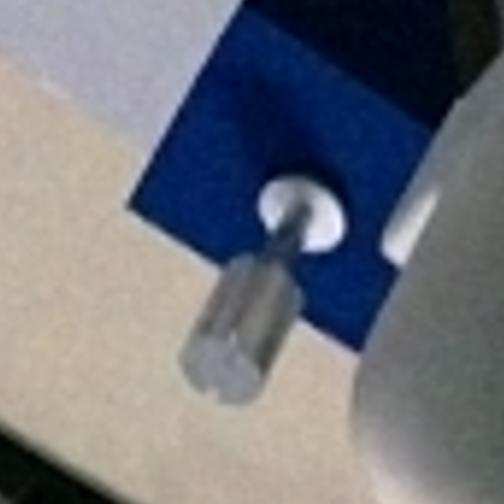

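Emit:
move(
  target=[
    [0,0,-0.246,0,0,0,-0.75,-0.1,-0.576,-0.696,0.571,-0.678,-0.226,-0.168,-0.758,0.1,-0.576,-0.696,0.068,0,0.299,0.174,0.5,0,0,0,0,0,0,0,0.068,0,0.299,0.174,0.571,-0.678,-0.226,-0.168,0.068,0,0.299,0.174,0.068,0,0.299,0.174,0.4,-0.4],
    [0.2083,0.1384,-0.246,0,0,0,-0.75,-0.1,-0.576,-0.696,0.571,-0.678,-0.226,-0.168,-0.758,0.1,-0.576,-0.696,0.068,0,0.299,0.174,0.5,0,0,0,0,0,0,0,0.068,0,0.299,0.174,0.571,-0.678,-0.226,-0.168,0.068,0,0.299,0.174,0.068,0,0.299,0.174,0.4,-0.4],
    [0.2083,0.1384,-0.1377,0,0,0,-0.75,-0.1,-0.576,-0.696,0.571,-0.678,-0.226,-0.168,-0.758,0.1,-0.576,-0.696,0.068,0,0.299,0.174,0.5,0,0,0,0,0,0,0,0.068,0,0.299,0.174,0.571,-0.678,-0.226,-0.168,0.068,0,0.299,0.174,0.068,0,0.299,0.174,0.4,-0.4],
  ],
  blend=[0.02,0.02,0],
)

Emit:
execute_actions(
  actions=[
    [[0,0,0,0,0,0,-0.75,0.23,-0.576,-0.696,0.571,-0.678,-0.226,-0.168,-0.758,-0.23,-0.576,-0.696,0.068,0,0.299,0.174,0.5,0,0,0,0,0,0,0,0.068,0,0.299,0.174,0.571,-0.678,-0.226,-0.168,0.068,0,0.299,0.174,0.068,0,0.299,0.174,0.4,-0.4],[0,0,0,0,0,0,-0.75,0.23,-0.576,-0.696,0.571,-0.678,-0.226,-0.168,-0.758,-0.23,-0.576,-0.696,0.068,0,0.299,0.174,0.5,0,0,0,0,0,0,0,0.068,0,0.299,0.174,0.571,-0.678,-0.226,-0.168,0.068,0,0.299,0.174,0.068,0,0.299,0.174,0.4,-0.4],[0,0,0,0,0,0,-0.75,0.23,-0.576,-0.696,0.571,-0.678,-0.226,-0.168,-0.758,-0.23,-0.576,-0.696,0.068,0,0.299,0.174,0.5,0,0,0,0,0,0,0,0.068,0,0.299,0.174,0.571,-0.678,-0.226,-0.168,0.068,0,0.299,0.174,0.068,0,0.299,0.174,0.4,-0.4],[0,0,0,0,0,0,-0.75,0.23,-0.576,-0.696,0.571,-0.678,-0.226,-0.168,-0.758,-0.23,-0.576,-0.696,0.068,0,0.299,0.174,0.5,0,0,0,0,0,0,0,0.068,0,0.299,0.174,0.571,-0.678,-0.226,-0.168,0.068,0,0.299,0.174,0.068,0,0.299,0.174,0.4,-0.4],[0,0,0,0,0,0,-0.75,0.23,-0.576,-0.696,0.571,-0.678,-0.226,-0.168,-0.758,-0.23,-0.576,-0.696,0.068,0,0.299,0.174,0.5,0,0,0,0,0,0,0,0.068,0,0.299,0.174,0.571,-0.678,-0.226,-0.168,0.068,0,0.299,0.174,0.068,0,0.299,0.174,0.4,-0.4],[0,0,0,0,0,0,-0.67,0.23,-0.576,-0.696,0.571,-0.678,-0.226,-0.168,-0.838,-0.23,-0.576,-0.696,0.068,0,0.299,0.174,0.5,0,0,0,0,0,0,0,0.068,0,0.299,0.174,0.571,-0.678,-0.226,-0.168,0.068,0,0.299,0.174,0.068,0,0.299,0.174,0.4,-0.4]],
    [[0,0,0,0,0,0,-0.67,0.0,-0.576,-0.696,0.571,-0.678,-0.226,-0.168,-0.838,0.0,-0.576,-0.696,0.068,0,0.299,0.174,0.5,0,0,0,0,0,0,0,0.068,0,0.299,0.174,0.571,-0.678,-0.226,-0.168,0.068,0,0.299,0.174,0.068,0,0.299,0.174,0.4,-0.4],[0,0,0,0,0,0,-0.67,0.0,-0.576,-0.696,0.571,-0.678,-0.226,-0.168,-0.838,0.0,-0.576,-0.696,0.068,0,0.299,0.174,0.5,0,0,0,0,0,0,0,0.068,0,0.299,0.174,0.571,-0.678,-0.226,-0.168,0.068,0,0.299,0.174,0.068,0,0.299,0.174,0.4,-0.4],[0,0,0,0,0,0,-0.67,0.0,-0.576,-0.696,0.571,-0.678,-0.226,-0.168,-0.838,0.0,-0.576,-0.696,0.068,0,0.299,0.174,0.5,0,0,0,0,0,0,0,0.068,0,0.299,0.174,0.571,-0.678,-0.226,-0.168,0.068,0,0.299,0.174,0.068,0,0.299,0.174,0.4,-0.4],[0,0,0.0009,0,0,0,-0.75,0.0,-0.576,-0.696,0.571,-0.678,-0.226,-0.168,-0.758,0.0,-0.576,-0.696,0.068,0,0.299,0.174,0.5,0,0,0,0,0,0,0,0.068,0,0.299,0.174,0.571,-0.678,-0.226,-0.168,0.068,0,0.299,0.174,0.068,0,0.299,0.174,0.4,-0.4],[0,0,0.0009,0,0,0,-0.75,0.0,-0.576,-0.696,0.571,-0.678,-0.226,-0.168,-0.758,0.0,-0.576,-0.696,0.068,0,0.299,0.174,0.5,0,0,0,0,0,0,0,0.068,0,0.299,0.174,0.571,-0.678,-0.226,-0.168,0.068,0,0.299,0.174,0.068,0,0.299,0.174,0.4,-0.4],[0,0,0.0009,0,0,0,-0.75,0.0,-0.576,-0.696,0.571,-0.678,-0.226,-0.168,-0.758,0.0,-0.576,-0.696,0.068,0,0.299,0.174,0.5,0,0,0,0,0,0,0,0.068,0,0.299,0.174,0.571,-0.678,-0.226,-0.168,0.068,0,0.299,0.174,0.068,0,0.299,0.174,0.4,-0.4],[0,0,0.0009,0,0,0,-0.75,0.0,-0.576,-0.696,0.571,-0.678,-0.226,-0.168,-0.758,0.0,-0.576,-0.696,0.068,0,0.299,0.174,0.5,0,0,0,0,0,0,0,0.068,0,0.299,0.174,0.571,-0.678,-0.226,-0.168,0.068,0,0.299,0.174,0.068,0,0.299,0.174,0.4,-0.4],[0,0,0.0009,0,0,0,-0.75,0.23,-0.576,-0.696,0.571,-0.678,-0.226,-0.168,-0.758,-0.23,-0.576,-0.696,0.068,0,0.299,0.174,0.5,0,0,0,0,0,0,0,0.068,0,0.299,0.174,0.571,-0.678,-0.226,-0.168,0.068,0,0.299,0.174,0.068,0,0.299,0.174,0.4,-0.4],[0,0,0.0009,0,0,0,-0.75,0.23,-0.576,-0.696,0.571,-0.678,-0.226,-0.168,-0.758,-0.23,-0.576,-0.696,0.068,0,0.299,0.174,0.5,0,0,0,0,0,0,0,0.068,0,0.299,0.174,0.571,-0.678,-0.226,-0.168,0.068,0,0.299,0.174,0.068,0,0.299,0.174,0.4,-0.4],[0,0,0.0009,0,0,0,-0.75,0.23,-0.576,-0.696,0.571,-0.678,-0.226,-0.168,-0.758,-0.23,-0.576,-0.696,0.068,0,0.299,0.174,0.5,0,0,0,0,0,0,0,0.068,0,0.299,0.174,0.571,-0.678,-0.226,-0.168,0.068,0,0.299,0.174,0.068,0,0.299,0.174,0.4,-0.4],[0,0,0.0009,0,0,0,-0.67,0.23,-0.576,-0.696,0.571,-0.678,-0.226,-0.168,-0.838,-0.23,-0.576,-0.696,0.068,0,0.299,0.174,0.5,0,0,0,0,0,0,0,0.068,0,0.299,0.174,0.571,-0.678,-0.226,-0.168,0.068,0,0.299,0.174,0.068,0,0.299,0.174,0.4,-0.4]],
  ],
)

Emit:
execute_actions(
  actions=[
    [[0,0,0,0,0,0,-0.67,0.0,-0.576,-0.696,0.571,-0.678,-0.226,-0.168,-0.838,0.0,-0.576,-0.696,0.068,0,0.299,0.174,0.5,0,0,0,0,0,0,0,0.068,0,0.299,0.174,0.571,-0.678,-0.226,-0.168,0.068,0,0.299,0.174,0.068,0,0.299,0.174,0.4,-0.4],[0,0,0,0,0,0,-0.67,0.0,-0.576,-0.696,0.571,-0.678,-0.226,-0.168,-0.838,0.0,-0.576,-0.696,0.068,0,0.299,0.174,0.5,0,0,0,0,0,0,0,0.068,0,0.299,0.174,0.571,-0.678,-0.226,-0.168,0.068,0,0.299,0.174,0.068,0,0.299,0.174,0.4,-0.4],[0,0,0,0,0,0,-0.67,0.0,-0.576,-0.696,0.571,-0.678,-0.226,-0.168,-0.838,0.0,-0.576,-0.696,0.068,0,0.299,0.174,0.5,0,0,0,0,0,0,0,0.068,0,0.299,0.174,0.571,-0.678,-0.226,-0.168,0.068,0,0.299,0.174,0.068,0,0.299,0.174,0.4,-0.4],[0,0,0.0009,0,0,0,-0.75,0.0,-0.576,-0.696,0.571,-0.678,-0.226,-0.168,-0.758,0.0,-0.576,-0.696,0.068,0,0.299,0.174,0.5,0,0,0,0,0,0,0,0.068,0,0.299,0.174,0.571,-0.678,-0.226,-0.168,0.068,0,0.299,0.174,0.068,0,0.299,0.174,0.4,-0.4],[0,0,0.0009,0,0,0,-0.75,0.0,-0.576,-0.696,0.571,-0.678,-0.226,-0.168,-0.758,0.0,-0.576,-0.696,0.068,0,0.299,0.174,0.5,0,0,0,0,0,0,0,0.068,0,0.299,0.174,0.571,-0.678,-0.226,-0.168,0.068,0,0.299,0.174,0.068,0,0.299,0.174,0.4,-0.4],[0,0,0.0009,0,0,0,-0.75,0.0,-0.576,-0.696,0.571,-0.678,-0.226,-0.168,-0.758,0.0,-0.576,-0.696,0.068,0,0.299,0.174,0.5,0,0,0,0,0,0,0,0.068,0,0.299,0.174,0.571,-0.678,-0.226,-0.168,0.068,0,0.299,0.174,0.068,0,0.299,0.174,0.4,-0.4],[0,0,0.0009,0,0,0,-0.75,0.0,-0.576,-0.696,0.571,-0.678,-0.226,-0.168,-0.758,0.0,-0.576,-0.696,0.068,0,0.299,0.174,0.5,0,0,0,0,0,0,0,0.068,0,0.299,0.174,0.571,-0.678,-0.226,-0.168,0.068,0,0.299,0.174,0.068,0,0.299,0.174,0.4,-0.4],[0,0,0.0009,0,0,0,-0.75,0.23,-0.576,-0.696,0.571,-0.678,-0.226,-0.168,-0.758,-0.23,-0.576,-0.696,0.068,0,0.299,0.174,0.5,0,0,0,0,0,0,0,0.068,0,0.299,0.174,0.571,-0.678,-0.226,-0.168,0.068,0,0.299,0.174,0.068,0,0.299,0.174,0.4,-0.4],[0,0,0.0009,0,0,0,-0.75,0.23,-0.576,-0.696,0.571,-0.678,-0.226,-0.168,-0.758,-0.23,-0.576,-0.696,0.068,0,0.299,0.174,0.5,0,0,0,0,0,0,0,0.068,0,0.299,0.174,0.571,-0.678,-0.226,-0.168,0.068,0,0.299,0.174,0.068,0,0.299,0.174,0.4,-0.4],[0,0,0.0009,0,0,0,-0.75,0.23,-0.576,-0.696,0.571,-0.678,-0.226,-0.168,-0.758,-0.23,-0.576,-0.696,0.068,0,0.299,0.174,0.5,0,0,0,0,0,0,0,0.068,0,0.299,0.174,0.571,-0.678,-0.226,-0.168,0.068,0,0.299,0.174,0.068,0,0.299,0.174,0.4,-0.4],[0,0,0.0009,0,0,0,-0.67,0.23,-0.576,-0.696,0.571,-0.678,-0.226,-0.168,-0.838,-0.23,-0.576,-0.696,0.068,0,0.299,0.174,0.5,0,0,0,0,0,0,0,0.068,0,0.299,0.174,0.571,-0.678,-0.226,-0.168,0.068,0,0.299,0.174,0.068,0,0.299,0.174,0.4,-0.4]],
    [[0,0,0,0,0,0,-0.67,0.0,-0.576,-0.696,0.571,-0.678,-0.226,-0.168,-0.838,0.0,-0.576,-0.696,0.068,0,0.299,0.174,0.5,0,0,0,0,0,0,0,0.068,0,0.299,0.174,0.571,-0.678,-0.226,-0.168,0.068,0,0.299,0.174,0.068,0,0.299,0.174,0.4,-0.4],[0,0,0,0,0,0,-0.67,0.0,-0.576,-0.696,0.571,-0.678,-0.226,-0.168,-0.838,0.0,-0.576,-0.696,0.068,0,0.299,0.174,0.5,0,0,0,0,0,0,0,0.068,0,0.299,0.174,0.571,-0.678,-0.226,-0.168,0.068,0,0.299,0.174,0.068,0,0.299,0.174,0.4,-0.4],[0,0,0,0,0,0,-0.67,0.0,-0.576,-0.696,0.571,-0.678,-0.226,-0.168,-0.838,0.0,-0.576,-0.696,0.068,0,0.299,0.174,0.5,0,0,0,0,0,0,0,0.068,0,0.299,0.174,0.571,-0.678,-0.226,-0.168,0.068,0,0.299,0.174,0.068,0,0.299,0.174,0.4,-0.4],[0,0,0.0009,0,0,0,-0.75,0.0,-0.576,-0.696,0.571,-0.678,-0.226,-0.168,-0.758,0.0,-0.576,-0.696,0.068,0,0.299,0.174,0.5,0,0,0,0,0,0,0,0.068,0,0.299,0.174,0.571,-0.678,-0.226,-0.168,0.068,0,0.299,0.174,0.068,0,0.299,0.174,0.4,-0.4],[0,0,0.0009,0,0,0,-0.75,0.0,-0.576,-0.696,0.571,-0.678,-0.226,-0.168,-0.758,0.0,-0.576,-0.696,0.068,0,0.299,0.174,0.5,0,0,0,0,0,0,0,0.068,0,0.299,0.174,0.571,-0.678,-0.226,-0.168,0.068,0,0.299,0.174,0.068,0,0.299,0.174,0.4,-0.4],[0,0,0.0009,0,0,0,-0.75,0.0,-0.576,-0.696,0.571,-0.678,-0.226,-0.168,-0.758,0.0,-0.576,-0.696,0.068,0,0.299,0.174,0.5,0,0,0,0,0,0,0,0.068,0,0.299,0.174,0.571,-0.678,-0.226,-0.168,0.068,0,0.299,0.174,0.068,0,0.299,0.174,0.4,-0.4],[0,0,0.0009,0,0,0,-0.75,0.0,-0.576,-0.696,0.571,-0.678,-0.226,-0.168,-0.758,0.0,-0.576,-0.696,0.068,0,0.299,0.174,0.5,0,0,0,0,0,0,0,0.068,0,0.299,0.174,0.571,-0.678,-0.226,-0.168,0.068,0,0.299,0.174,0.068,0,0.299,0.174,0.4,-0.4],[0,0,0.0009,0,0,0,-0.75,0.23,-0.576,-0.696,0.571,-0.678,-0.226,-0.168,-0.758,-0.23,-0.576,-0.696,0.068,0,0.299,0.174,0.5,0,0,0,0,0,0,0,0.068,0,0.299,0.174,0.571,-0.678,-0.226,-0.168,0.068,0,0.299,0.174,0.068,0,0.299,0.174,0.4,-0.4],[0,0,0.0009,0,0,0,-0.75,0.23,-0.576,-0.696,0.571,-0.678,-0.226,-0.168,-0.758,-0.23,-0.576,-0.696,0.068,0,0.299,0.174,0.5,0,0,0,0,0,0,0,0.068,0,0.299,0.174,0.571,-0.678,-0.226,-0.168,0.068,0,0.299,0.174,0.068,0,0.299,0.174,0.4,-0.4],[0,0,0.0009,0,0,0,-0.75,0.23,-0.576,-0.696,0.571,-0.678,-0.226,-0.168,-0.758,-0.23,-0.576,-0.696,0.068,0,0.299,0.174,0.5,0,0,0,0,0,0,0,0.068,0,0.299,0.174,0.571,-0.678,-0.226,-0.168,0.068,0,0.299,0.174,0.068,0,0.299,0.174,0.4,-0.4],[0,0,0.0009,0,0,0,-0.67,0.23,-0.576,-0.696,0.571,-0.678,-0.226,-0.168,-0.838,-0.23,-0.576,-0.696,0.068,0,0.299,0.174,0.5,0,0,0,0,0,0,0,0.068,0,0.299,0.174,0.571,-0.678,-0.226,-0.168,0.068,0,0.299,0.174,0.068,0,0.299,0.174,0.4,-0.4]],
  ],
)

Emit:
execute_actions(
  actions=[
    [[0,0,0,0,0,0,-0.67,-0.06,-0.576,-0.696,0.571,-0.678,-0.226,-0.168,-0.838,0.06,-0.576,-0.696,0.068,0,0.299,0.174,0.5,-0.2,0,0,0,0,0,0,0.068,0,0.299,0.174,0.571,-0.678,-0.226,-0.168,0.068,0,0.299,0.174,0.068,0,0.299,0.174,0.4,-0.4]],
  ],
)

Emit:
move(
  target=[
    [0,0,-0.112,0,0,0,-0.76,-0.1,-0.576,-0.696,0.571,-0.678,-0.226,-0.168,-0.748,0.1,-0.576,-0.696,0.068,0,0.299,0.174,0.5,-0.2,0,0,0,0,0,0,0.068,0,0.299,0.174,0.571,-0.678,-0.226,-0.168,0.068,0,0.299,0.174,0.068,0,0.299,0.174,0.4,-0.4],
    [-0.2083,-0.1384,-0.112,0,0,0,-0.76,-0.1,-0.576,-0.696,0.571,-0.678,-0.226,-0.168,-0.748,0.1,-0.576,-0.696,0.068,0,0.299,0.174,0.5,-0.2,0,0,0,0,0,0,0.068,0,0.299,0.174,0.571,-0.678,-0.226,-0.168,0.068,0,0.299,0.174,0.068,0,0.299,0.174,0.4,-0.4],
  ],
  blend=[0.02,0],
)

Emit:
move(
  target=[0,0,0.246,0,0,0,0.068,0,0.299,0.174,0.571,-0.678,-0.226,-0.168,0.068,0,0.299,0.174,0.068,0,0.299,0.174,0.5,0.0,0,0,0,0,0,0,0.068,0,0.299,0.174,0.571,-0.678,-0.226,-0.168,0.068,0,0.299,0.174,0.068,0,0.299,0.174,0.4,-0.4],
  cameras=["cam_left_wrist"],
)

Emit:
zoom_image(
  camera="cam_left_wrist",
  region=[170, 250, 230, 310],
)

Scene clock: 256.53 s.
left_arm: end_effector_position=(+0.5670, +0.2067, +0.4185) hand_goal=(-0.750, -0.100, -0.576, -0.696, +0.570, -0.678, -0.226, -0.168, -0.758, +0.100, -0.576, -0.696, +0.068, +0.000, +0.298, +0.174) hand_measured=(-0.748, -0.096, -0.574, -0.694, +0.570, -0.678, -0.222, -0.168, -0.756, +0.096, -0.574, -0.694, +0.062, +0.000, +0.298, +0.172) hand_current_ma=(+1, +1, +1, +1, +0, +0, +3, +0, +1, -2, +1, +1, -6, +0, +0, -1) hand_state=(goal, goal, goal, goal, goal, goal, goal, goal, goal, goal, goal, goal, goal, goal, goal, goal) hand_current_limit=0.50 hand_speed=0.00 end_effector_quat_wxyz=(+0.000, +1.000, -0.017, +0.000) | right_arm: end_effector_position=(+0.3440, +0.4085, +0.4001) hand_goal=(+0.068, +0.000, +0.298, +0.174, +0.570, -0.678, -0.226, -0.168, +0.068, +0.000, +0.298, +0.174, +0.068, +0.000, +0.298, +0.174) hand_measured=(+0.062, +0.000, +0.298, +0.172, +0.572, -0.678, -0.224, -0.168, +0.062, +0.000, +0.298, +0.172, +0.062, +0.000, +0.298, +0.172) hand_current_ma=(-3, +0, +0, -1, +0, +0, +1, +0, -3, +0, +0, -1, -3, +0, +0, -1) hand_state=(goal, goal, goal, goal, goal, goal, goal, goal, goal, goal, goal, goal, goal, goal, goal, goal) hand_current_limit=0.40 hand_speed=-0.40 end_effector_quat_wxyz=(+0.000, +0.439, +0.899, +0.000)
Joint positions: left_arm=[-2.434 -1.862 -1.078 -1.773 1.57 2.312] | right_arm=[0.663 -1.693 1.578 -1.456 -1.571 0]
Joint torques (N m): left_arm=[-12.58 42.5 8.86 4.66 -2.72 -1.94] | right_arm=[-5.11 -11.78 -17.3 -3.85 1.32 0.43]
Wrist force (N): left_arm=[-0.6 -0.6 0.2] | right_arm=[0.4 -0.1 -0.3]
Wrist torque (N m): left_arm=[0.00 0.14 -0.04] | right_arm=[0.24 -0.05 -0.05]
Wrist force, peak (N): left_arm=[-1.2 -1.2 -1.1] | right_arm=[0.1 -0.3 -1.1]
Hand target: left_arm +0.5670, +0.2067, +0.4184; +0.000, +1.000, -0.017, +0.000 | right_arm +0.3440, +0.4085, +0.4001; +0.000, +0.439, +0.899, +0.000
Off the commanded pose: left_arm 0.000 m, 0 deg | right_arm 0.000 m, 0 deg.
move: done

Scene clock: 257.73 s.
left_arm: end_effector_position=(+0.5670, +0.2067, +0.4179) hand_goal=(-0.670, +0.230, -0.576, -0.696, +0.570, -0.678, -0.226, -0.168, -0.838, -0.230, -0.576, -0.696, +0.068, +0.000, +0.298, +0.174) hand_measured=(-0.684, +0.106, -0.578, -0.696, +0.570, -0.678, -0.222, -0.168, -0.820, -0.106, -0.574, -0.696, +0.062, +0.000, +0.298, +0.172) hand_current_ma=(-16, -313, -1, +0, +0, +0, +3, +0, +25, +319, +1, +0, -6, +0, +0, -1) hand_state=(goal, blocked, goal, goal, goal, goal, goal, goal, goal, blocked, goal, goal, goal, goal, goal, goal) hand_current_limit=0.50 hand_speed=0.00 end_effector_quat_wxyz=(+0.000, +1.000, -0.017, +0.000) | right_arm: end_effector_position=(+0.3440, +0.4085, +0.4001) hand_goal=(+0.068, +0.000, +0.298, +0.174, +0.570, -0.678, -0.226, -0.168, +0.068, +0.000, +0.298, +0.174, +0.068, +0.000, +0.298, +0.174) hand_measured=(+0.062, +0.000, +0.298, +0.172, +0.572, -0.678, -0.224, -0.168, +0.062, +0.000, +0.298, +0.172, +0.062, +0.000, +0.298, +0.172) hand_current_ma=(-3, +0, +0, -1, +0, +0, +1, +0, -3, +0, +0, -1, -3, +0, +0, -1) hand_state=(goal, goal, goal, goal, goal, goal, goal, goal, goal, goal, goal, goal, goal, goal, goal, goal) hand_current_limit=0.40 hand_speed=-0.40 end_effector_quat_wxyz=(+0.000, +0.439, +0.899, +0.000)
Joint positions: left_arm=[-2.434 -1.862 -1.08 -1.772 1.57 2.312] | right_arm=[0.663 -1.693 1.578 -1.456 -1.571 0]
Joint torques (N m): left_arm=[-10.95 42.17 9.45 4.45 -1.77 -1.94] | right_arm=[-5.57 -11.99 -17 -3.84 1.3 0.51]
Wrist force (N): left_arm=[-0.5 -0.6 0.1] | right_arm=[0.3 -0.2 -0.6]
Wrist torque (N m): left_arm=[-0.01 0.13 -0.03] | right_arm=[0.23 -0.04 -0.05]
Wrist force, peak (N): left_arm=[0.1 -0.6 1.8] | right_arm=[0.4 -0.3 -0.7]
Hand target: left_arm +0.5670, +0.2067, +0.4179; +0.000, +1.000, -0.017, +0.000 | right_arm +0.3440, +0.4085, +0.4001; +0.000, +0.439, +0.899, +0.000
Off the commanded pose: left_arm 0.000 m, 0 deg | right_arm 0.000 m, 0 deg.

Scene clock: 258.93 s.
left_arm: end_effector_position=(+0.5670, +0.2067, +0.4168) hand_goal=(-0.670, +0.230, -0.576, -0.696, +0.570, -0.678, -0.226, -0.168, -0.838, -0.230, -0.576, -0.696, +0.068, +0.000, +0.298, +0.174) hand_measured=(-0.684, +0.106, -0.578, -0.696, +0.570, -0.678, -0.222, -0.168, -0.820, -0.106, -0.574, -0.696, +0.062, +0.000, +0.298, +0.172) hand_current_ma=(-17, -314, -1, +0, +0, +0, +3, +0, +24, +319, +1, +0, -6, +0, +0, -1) hand_state=(goal, blocked, goal, goal, goal, goal, goal, goal, goal, blocked, goal, goal, goal, goal, goal, goal) hand_current_limit=0.50 hand_speed=0.00 end_effector_quat_wxyz=(+0.000, +1.000, -0.017, +0.000) | right_arm: end_effector_position=(+0.3440, +0.4085, +0.4001) hand_goal=(+0.068, +0.000, +0.298, +0.174, +0.570, -0.678, -0.226, -0.168, +0.068, +0.000, +0.298, +0.174, +0.068, +0.000, +0.298, +0.174) hand_measured=(+0.062, +0.000, +0.298, +0.172, +0.572, -0.678, -0.224, -0.168, +0.062, +0.000, +0.298, +0.172, +0.062, +0.000, +0.298, +0.172) hand_current_ma=(-3, +0, +0, -1, +0, +0, +1, +0, -3, +0, +0, -1, -3, +0, +0, -1) hand_state=(goal, goal, goal, goal, goal, goal, goal, goal, goal, goal, goal, goal, goal, goal, goal, goal) hand_current_limit=0.40 hand_speed=-0.40 end_effector_quat_wxyz=(+0.000, +0.439, +0.899, +0.000)
Joint positions: left_arm=[-2.434 -1.861 -1.083 -1.769 1.57 2.312] | right_arm=[0.663 -1.693 1.578 -1.456 -1.571 0]
Joint torques (N m): left_arm=[-9.79 42.61 9.25 4.17 -0.77 -2.1] | right_arm=[-5 -11.91 -17.74 -3.82 1.27 0.33]
Wrist force (N): left_arm=[-0.4 -0.5 0.2] | right_arm=[0.4 0.0 -0.4]
Wrist torque (N m): left_arm=[0.01 0.11 -0.02] | right_arm=[0.25 -0.05 -0.04]
Wrist force, peak (N): left_arm=[-0.4 -0.7 2.3] | right_arm=[0.5 -0.3 -0.8]
Hand target: left_arm +0.5670, +0.2067, +0.4168; +0.000, +1.000, -0.017, +0.000 | right_arm +0.3440, +0.4085, +0.4001; +0.000, +0.439, +0.899, +0.000
Off the commanded pose: left_arm 0.000 m, 0 deg | right_arm 0.000 m, 0 deg.

Scene clock: 259.63 s.
left_arm: end_effector_position=(+0.5670, +0.2067, +0.4168) hand_goal=(-0.670, -0.060, -0.576, -0.696, +0.570, -0.678, -0.226, -0.168, -0.838, +0.060, -0.576, -0.696, +0.068, +0.000, +0.298, +0.174) hand_measured=(-0.672, -0.058, -0.578, -0.696, +0.570, -0.678, -0.222, -0.168, -0.830, +0.058, -0.574, -0.696, +0.062, +0.000, +0.298, +0.172) hand_current_ma=(-1, +1, -1, +0, +0, +0, +3, +0, +8, -1, +1, +0, -6, +0, +0, -1) hand_state=(goal, goal, goal, goal, goal, goal, goal, goal, goal, goal, goal, goal, goal, goal, goal, goal) hand_current_limit=0.50 hand_speed=-0.20 end_effector_quat_wxyz=(+0.000, +1.000, -0.017, +0.000) | right_arm: end_effector_position=(+0.3440, +0.4085, +0.4001) hand_goal=(+0.068, +0.000, +0.298, +0.174, +0.570, -0.678, -0.226, -0.168, +0.068, +0.000, +0.298, +0.174, +0.068, +0.000, +0.298, +0.174) hand_measured=(+0.062, +0.000, +0.298, +0.172, +0.572, -0.678, -0.224, -0.168, +0.062, +0.000, +0.298, +0.172, +0.062, +0.000, +0.298, +0.172) hand_current_ma=(-3, +0, +0, -1, +0, +0, +1, +0, -3, +0, +0, -1, -3, +0, +0, -1) hand_state=(goal, goal, goal, goal, goal, goal, goal, goal, goal, goal, goal, goal, goal, goal, goal, goal) hand_current_limit=0.40 hand_speed=-0.40 end_effector_quat_wxyz=(+0.000, +0.439, +0.899, +0.000)
Joint positions: left_arm=[-2.434 -1.861 -1.083 -1.769 1.57 2.312] | right_arm=[0.663 -1.693 1.578 -1.456 -1.571 0]
Joint torques (N m): left_arm=[-9.7 42.16 10.03 4.42 -0.27 -1.89] | right_arm=[-5.17 -12.02 -17.76 -3.81 1.21 0.48]
Wrist force (N): left_arm=[-0.4 -0.5 0.2] | right_arm=[0.5 0.0 -0.6]
Wrist torque (N m): left_arm=[0.01 0.11 -0.01] | right_arm=[0.27 -0.07 -0.03]
Wrist force, peak (N): left_arm=[-0.7 -0.7 0.1] | right_arm=[0.4 -0.4 -0.7]
Hand target: left_arm +0.5670, +0.2067, +0.4168; +0.000, +1.000, -0.017, +0.000 | right_arm +0.3440, +0.4085, +0.4001; +0.000, +0.439, +0.899, +0.000
Off the commanded pose: left_arm 0.000 m, 0 deg | right_arm 0.000 m, 0 deg.

Scene clock: 261.17 s.
left_arm: end_effector_position=(+0.4450, +0.2939, +0.4840) hand_goal=(-0.760, -0.100, -0.576, -0.696, +0.570, -0.678, -0.226, -0.168, -0.748, +0.100, -0.576, -0.696, +0.068, +0.000, +0.298, +0.174) hand_measured=(-0.756, -0.096, -0.578, -0.696, +0.570, -0.678, -0.222, -0.168, -0.748, +0.096, -0.574, -0.696, +0.062, +0.000, +0.298, +0.172) hand_current_ma=(+2, +1, -1, +0, +0, +0, +3, +0, +0, -2, +1, +0, -6, +0, +0, -1) hand_state=(goal, goal, goal, goal, goal, goal, goal, goal, goal, goal, goal, goal, goal, goal, goal, goal) hand_current_limit=0.50 hand_speed=-0.20 end_effector_quat_wxyz=(+0.000, +1.000, -0.017, +0.000) | right_arm: end_effector_position=(+0.3440, +0.4085, +0.4001) hand_goal=(+0.068, +0.000, +0.298, +0.174, +0.570, -0.678, -0.226, -0.168, +0.068, +0.000, +0.298, +0.174, +0.068, +0.000, +0.298, +0.174) hand_measured=(+0.062, +0.000, +0.298, +0.172, +0.572, -0.678, -0.224, -0.168, +0.062, +0.000, +0.298, +0.172, +0.062, +0.000, +0.298, +0.172) hand_current_ma=(-3, +0, +0, -1, +0, +0, +1, +0, -3, +0, +0, -1, -3, +0, +0, -1) hand_state=(goal, goal, goal, goal, goal, goal, goal, goal, goal, goal, goal, goal, goal, goal, goal, goal) hand_current_limit=0.40 hand_speed=-0.40 end_effector_quat_wxyz=(+0.000, +0.439, +0.899, +0.000)
Joint positions: left_arm=[-2.177 -1.776 -1.015 -1.923 1.571 2.569] | right_arm=[0.663 -1.693 1.578 -1.456 -1.571 0]
Joint torques (N m): left_arm=[10.97 38.09 8.54 4.41 -2.7 2.54] | right_arm=[-5.92 -11.86 -17.28 -3.89 1.23 0.35]
Wrist force (N): left_arm=[-0.4 -0.5 0.4] | right_arm=[0.5 -0.3 -0.3]
Wrist torque (N m): left_arm=[-0.03 0.10 -0.21] | right_arm=[0.22 -0.06 -0.04]
Wrist force, peak (N): left_arm=[-1.3 -1.3 0.0] | right_arm=[0.4 -0.5 -0.6]
Hand target: left_arm +0.4449, +0.2940, +0.4840; +0.000, +1.000, -0.017, +0.000 | right_arm +0.3440, +0.4085, +0.4001; +0.000, +0.439, +0.899, +0.000
Off the commanded pose: left_arm 0.000 m, 0 deg | right_arm 0.000 m, 0 deg.
move: done

Scene clock: 262.47 s.
left_arm: end_effector_position=(+0.4449, +0.2938, +0.3364) hand_goal=(+0.068, +0.000, +0.298, +0.174, +0.570, -0.678, -0.226, -0.168, +0.068, +0.000, +0.298, +0.174, +0.068, +0.000, +0.298, +0.174) hand_measured=(+0.054, -0.002, +0.292, +0.172, +0.570, -0.678, -0.222, -0.168, +0.052, +0.004, +0.292, +0.172, +0.062, +0.000, +0.298, +0.172) hand_current_ma=(-16, -1, -5, -2, +0, +0, +3, +0, -21, +1, -4, -1, -6, +0, +0, -1) hand_state=(goal, goal, goal, goal, goal, goal, goal, goal, goal, goal, goal, goal, goal, goal, goal, goal) hand_current_limit=0.50 hand_speed=0.00 end_effector_quat_wxyz=(+0.000, +1.000, -0.017, +0.000) | right_arm: end_effector_position=(+0.3440, +0.4085, +0.4001) hand_goal=(+0.068, +0.000, +0.298, +0.174, +0.570, -0.678, -0.226, -0.168, +0.068, +0.000, +0.298, +0.174, +0.068, +0.000, +0.298, +0.174) hand_measured=(+0.062, +0.000, +0.298, +0.172, +0.572, -0.678, -0.224, -0.168, +0.062, +0.000, +0.298, +0.172, +0.062, +0.000, +0.298, +0.172) hand_current_ma=(-3, +0, +0, -1, +0, +0, +1, +0, -3, +0, +0, -1, -3, +0, +0, -1) hand_state=(goal, goal, goal, goal, goal, goal, goal, goal, goal, goal, goal, goal, goal, goal, goal, goal) hand_current_limit=0.40 hand_speed=-0.40 end_effector_quat_wxyz=(+0.000, +0.439, +0.899, +0.000)
Joint positions: left_arm=[-2.176 -1.719 -1.466 -1.529 1.571 2.57] | right_arm=[0.663 -1.693 1.578 -1.456 -1.571 0]
Joint torques (N m): left_arm=[10.38 37.37 11.15 4.09 -2.69 -1.43] | right_arm=[-5.91 -12.08 -17.55 -3.78 1.26 0.37]
Wrist force (N): left_arm=[0.0 -0.4 0.1] | right_arm=[0.3 0.0 -0.4]
Wrist torque (N m): left_arm=[0.11 0.06 -0.17] | right_arm=[0.25 -0.04 -0.04]
Wrist force, peak (N): left_arm=[-0.2 -1.8 -0.3] | right_arm=[0.2 -0.2 -0.8]
Hand target: left_arm +0.4449, +0.2938, +0.3364; +0.000, +1.000, -0.017, +0.000 | right_arm +0.3440, +0.4085, +0.4001; +0.000, +0.439, +0.899, +0.000
Off the commanded pose: left_arm 0.000 m, 0 deg | right_arm 0.000 m, 0 deg.
move: done
camera_calibration:
cam_left_wrist: T_world_to_cam=[[-0.732439, 0.680824, -0.00340975, 0.100287], [0.433508, 0.470223, 0.76874, -0.637217], [0.52498, 0.561577, -0.639553, -0.0574192], [0, 0, 0, 1]] pos_world=[0.379836, 0.263602, 0.453473]
Images, in order (width x height): cam_left_wrist 616x616.

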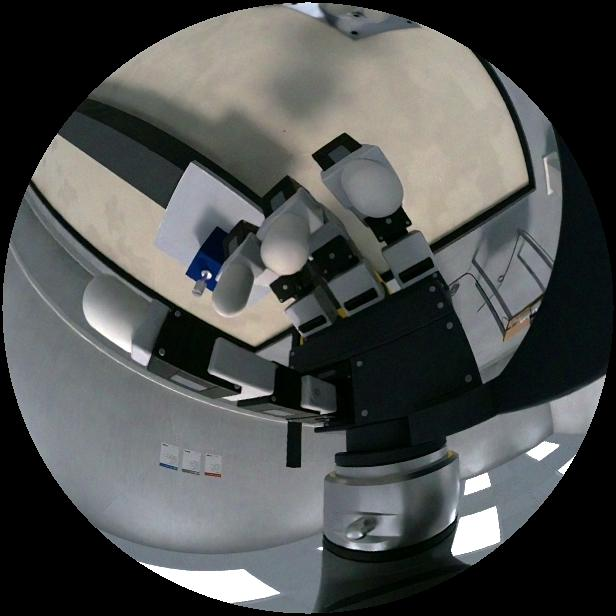

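Scaled by 8.400 from the camera's 616x616 image, which has a finer 880x880 frame.

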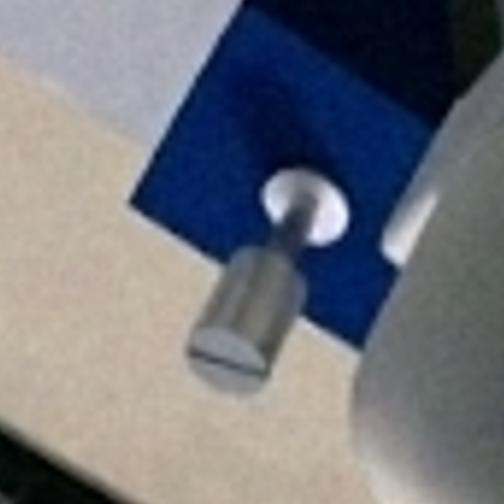

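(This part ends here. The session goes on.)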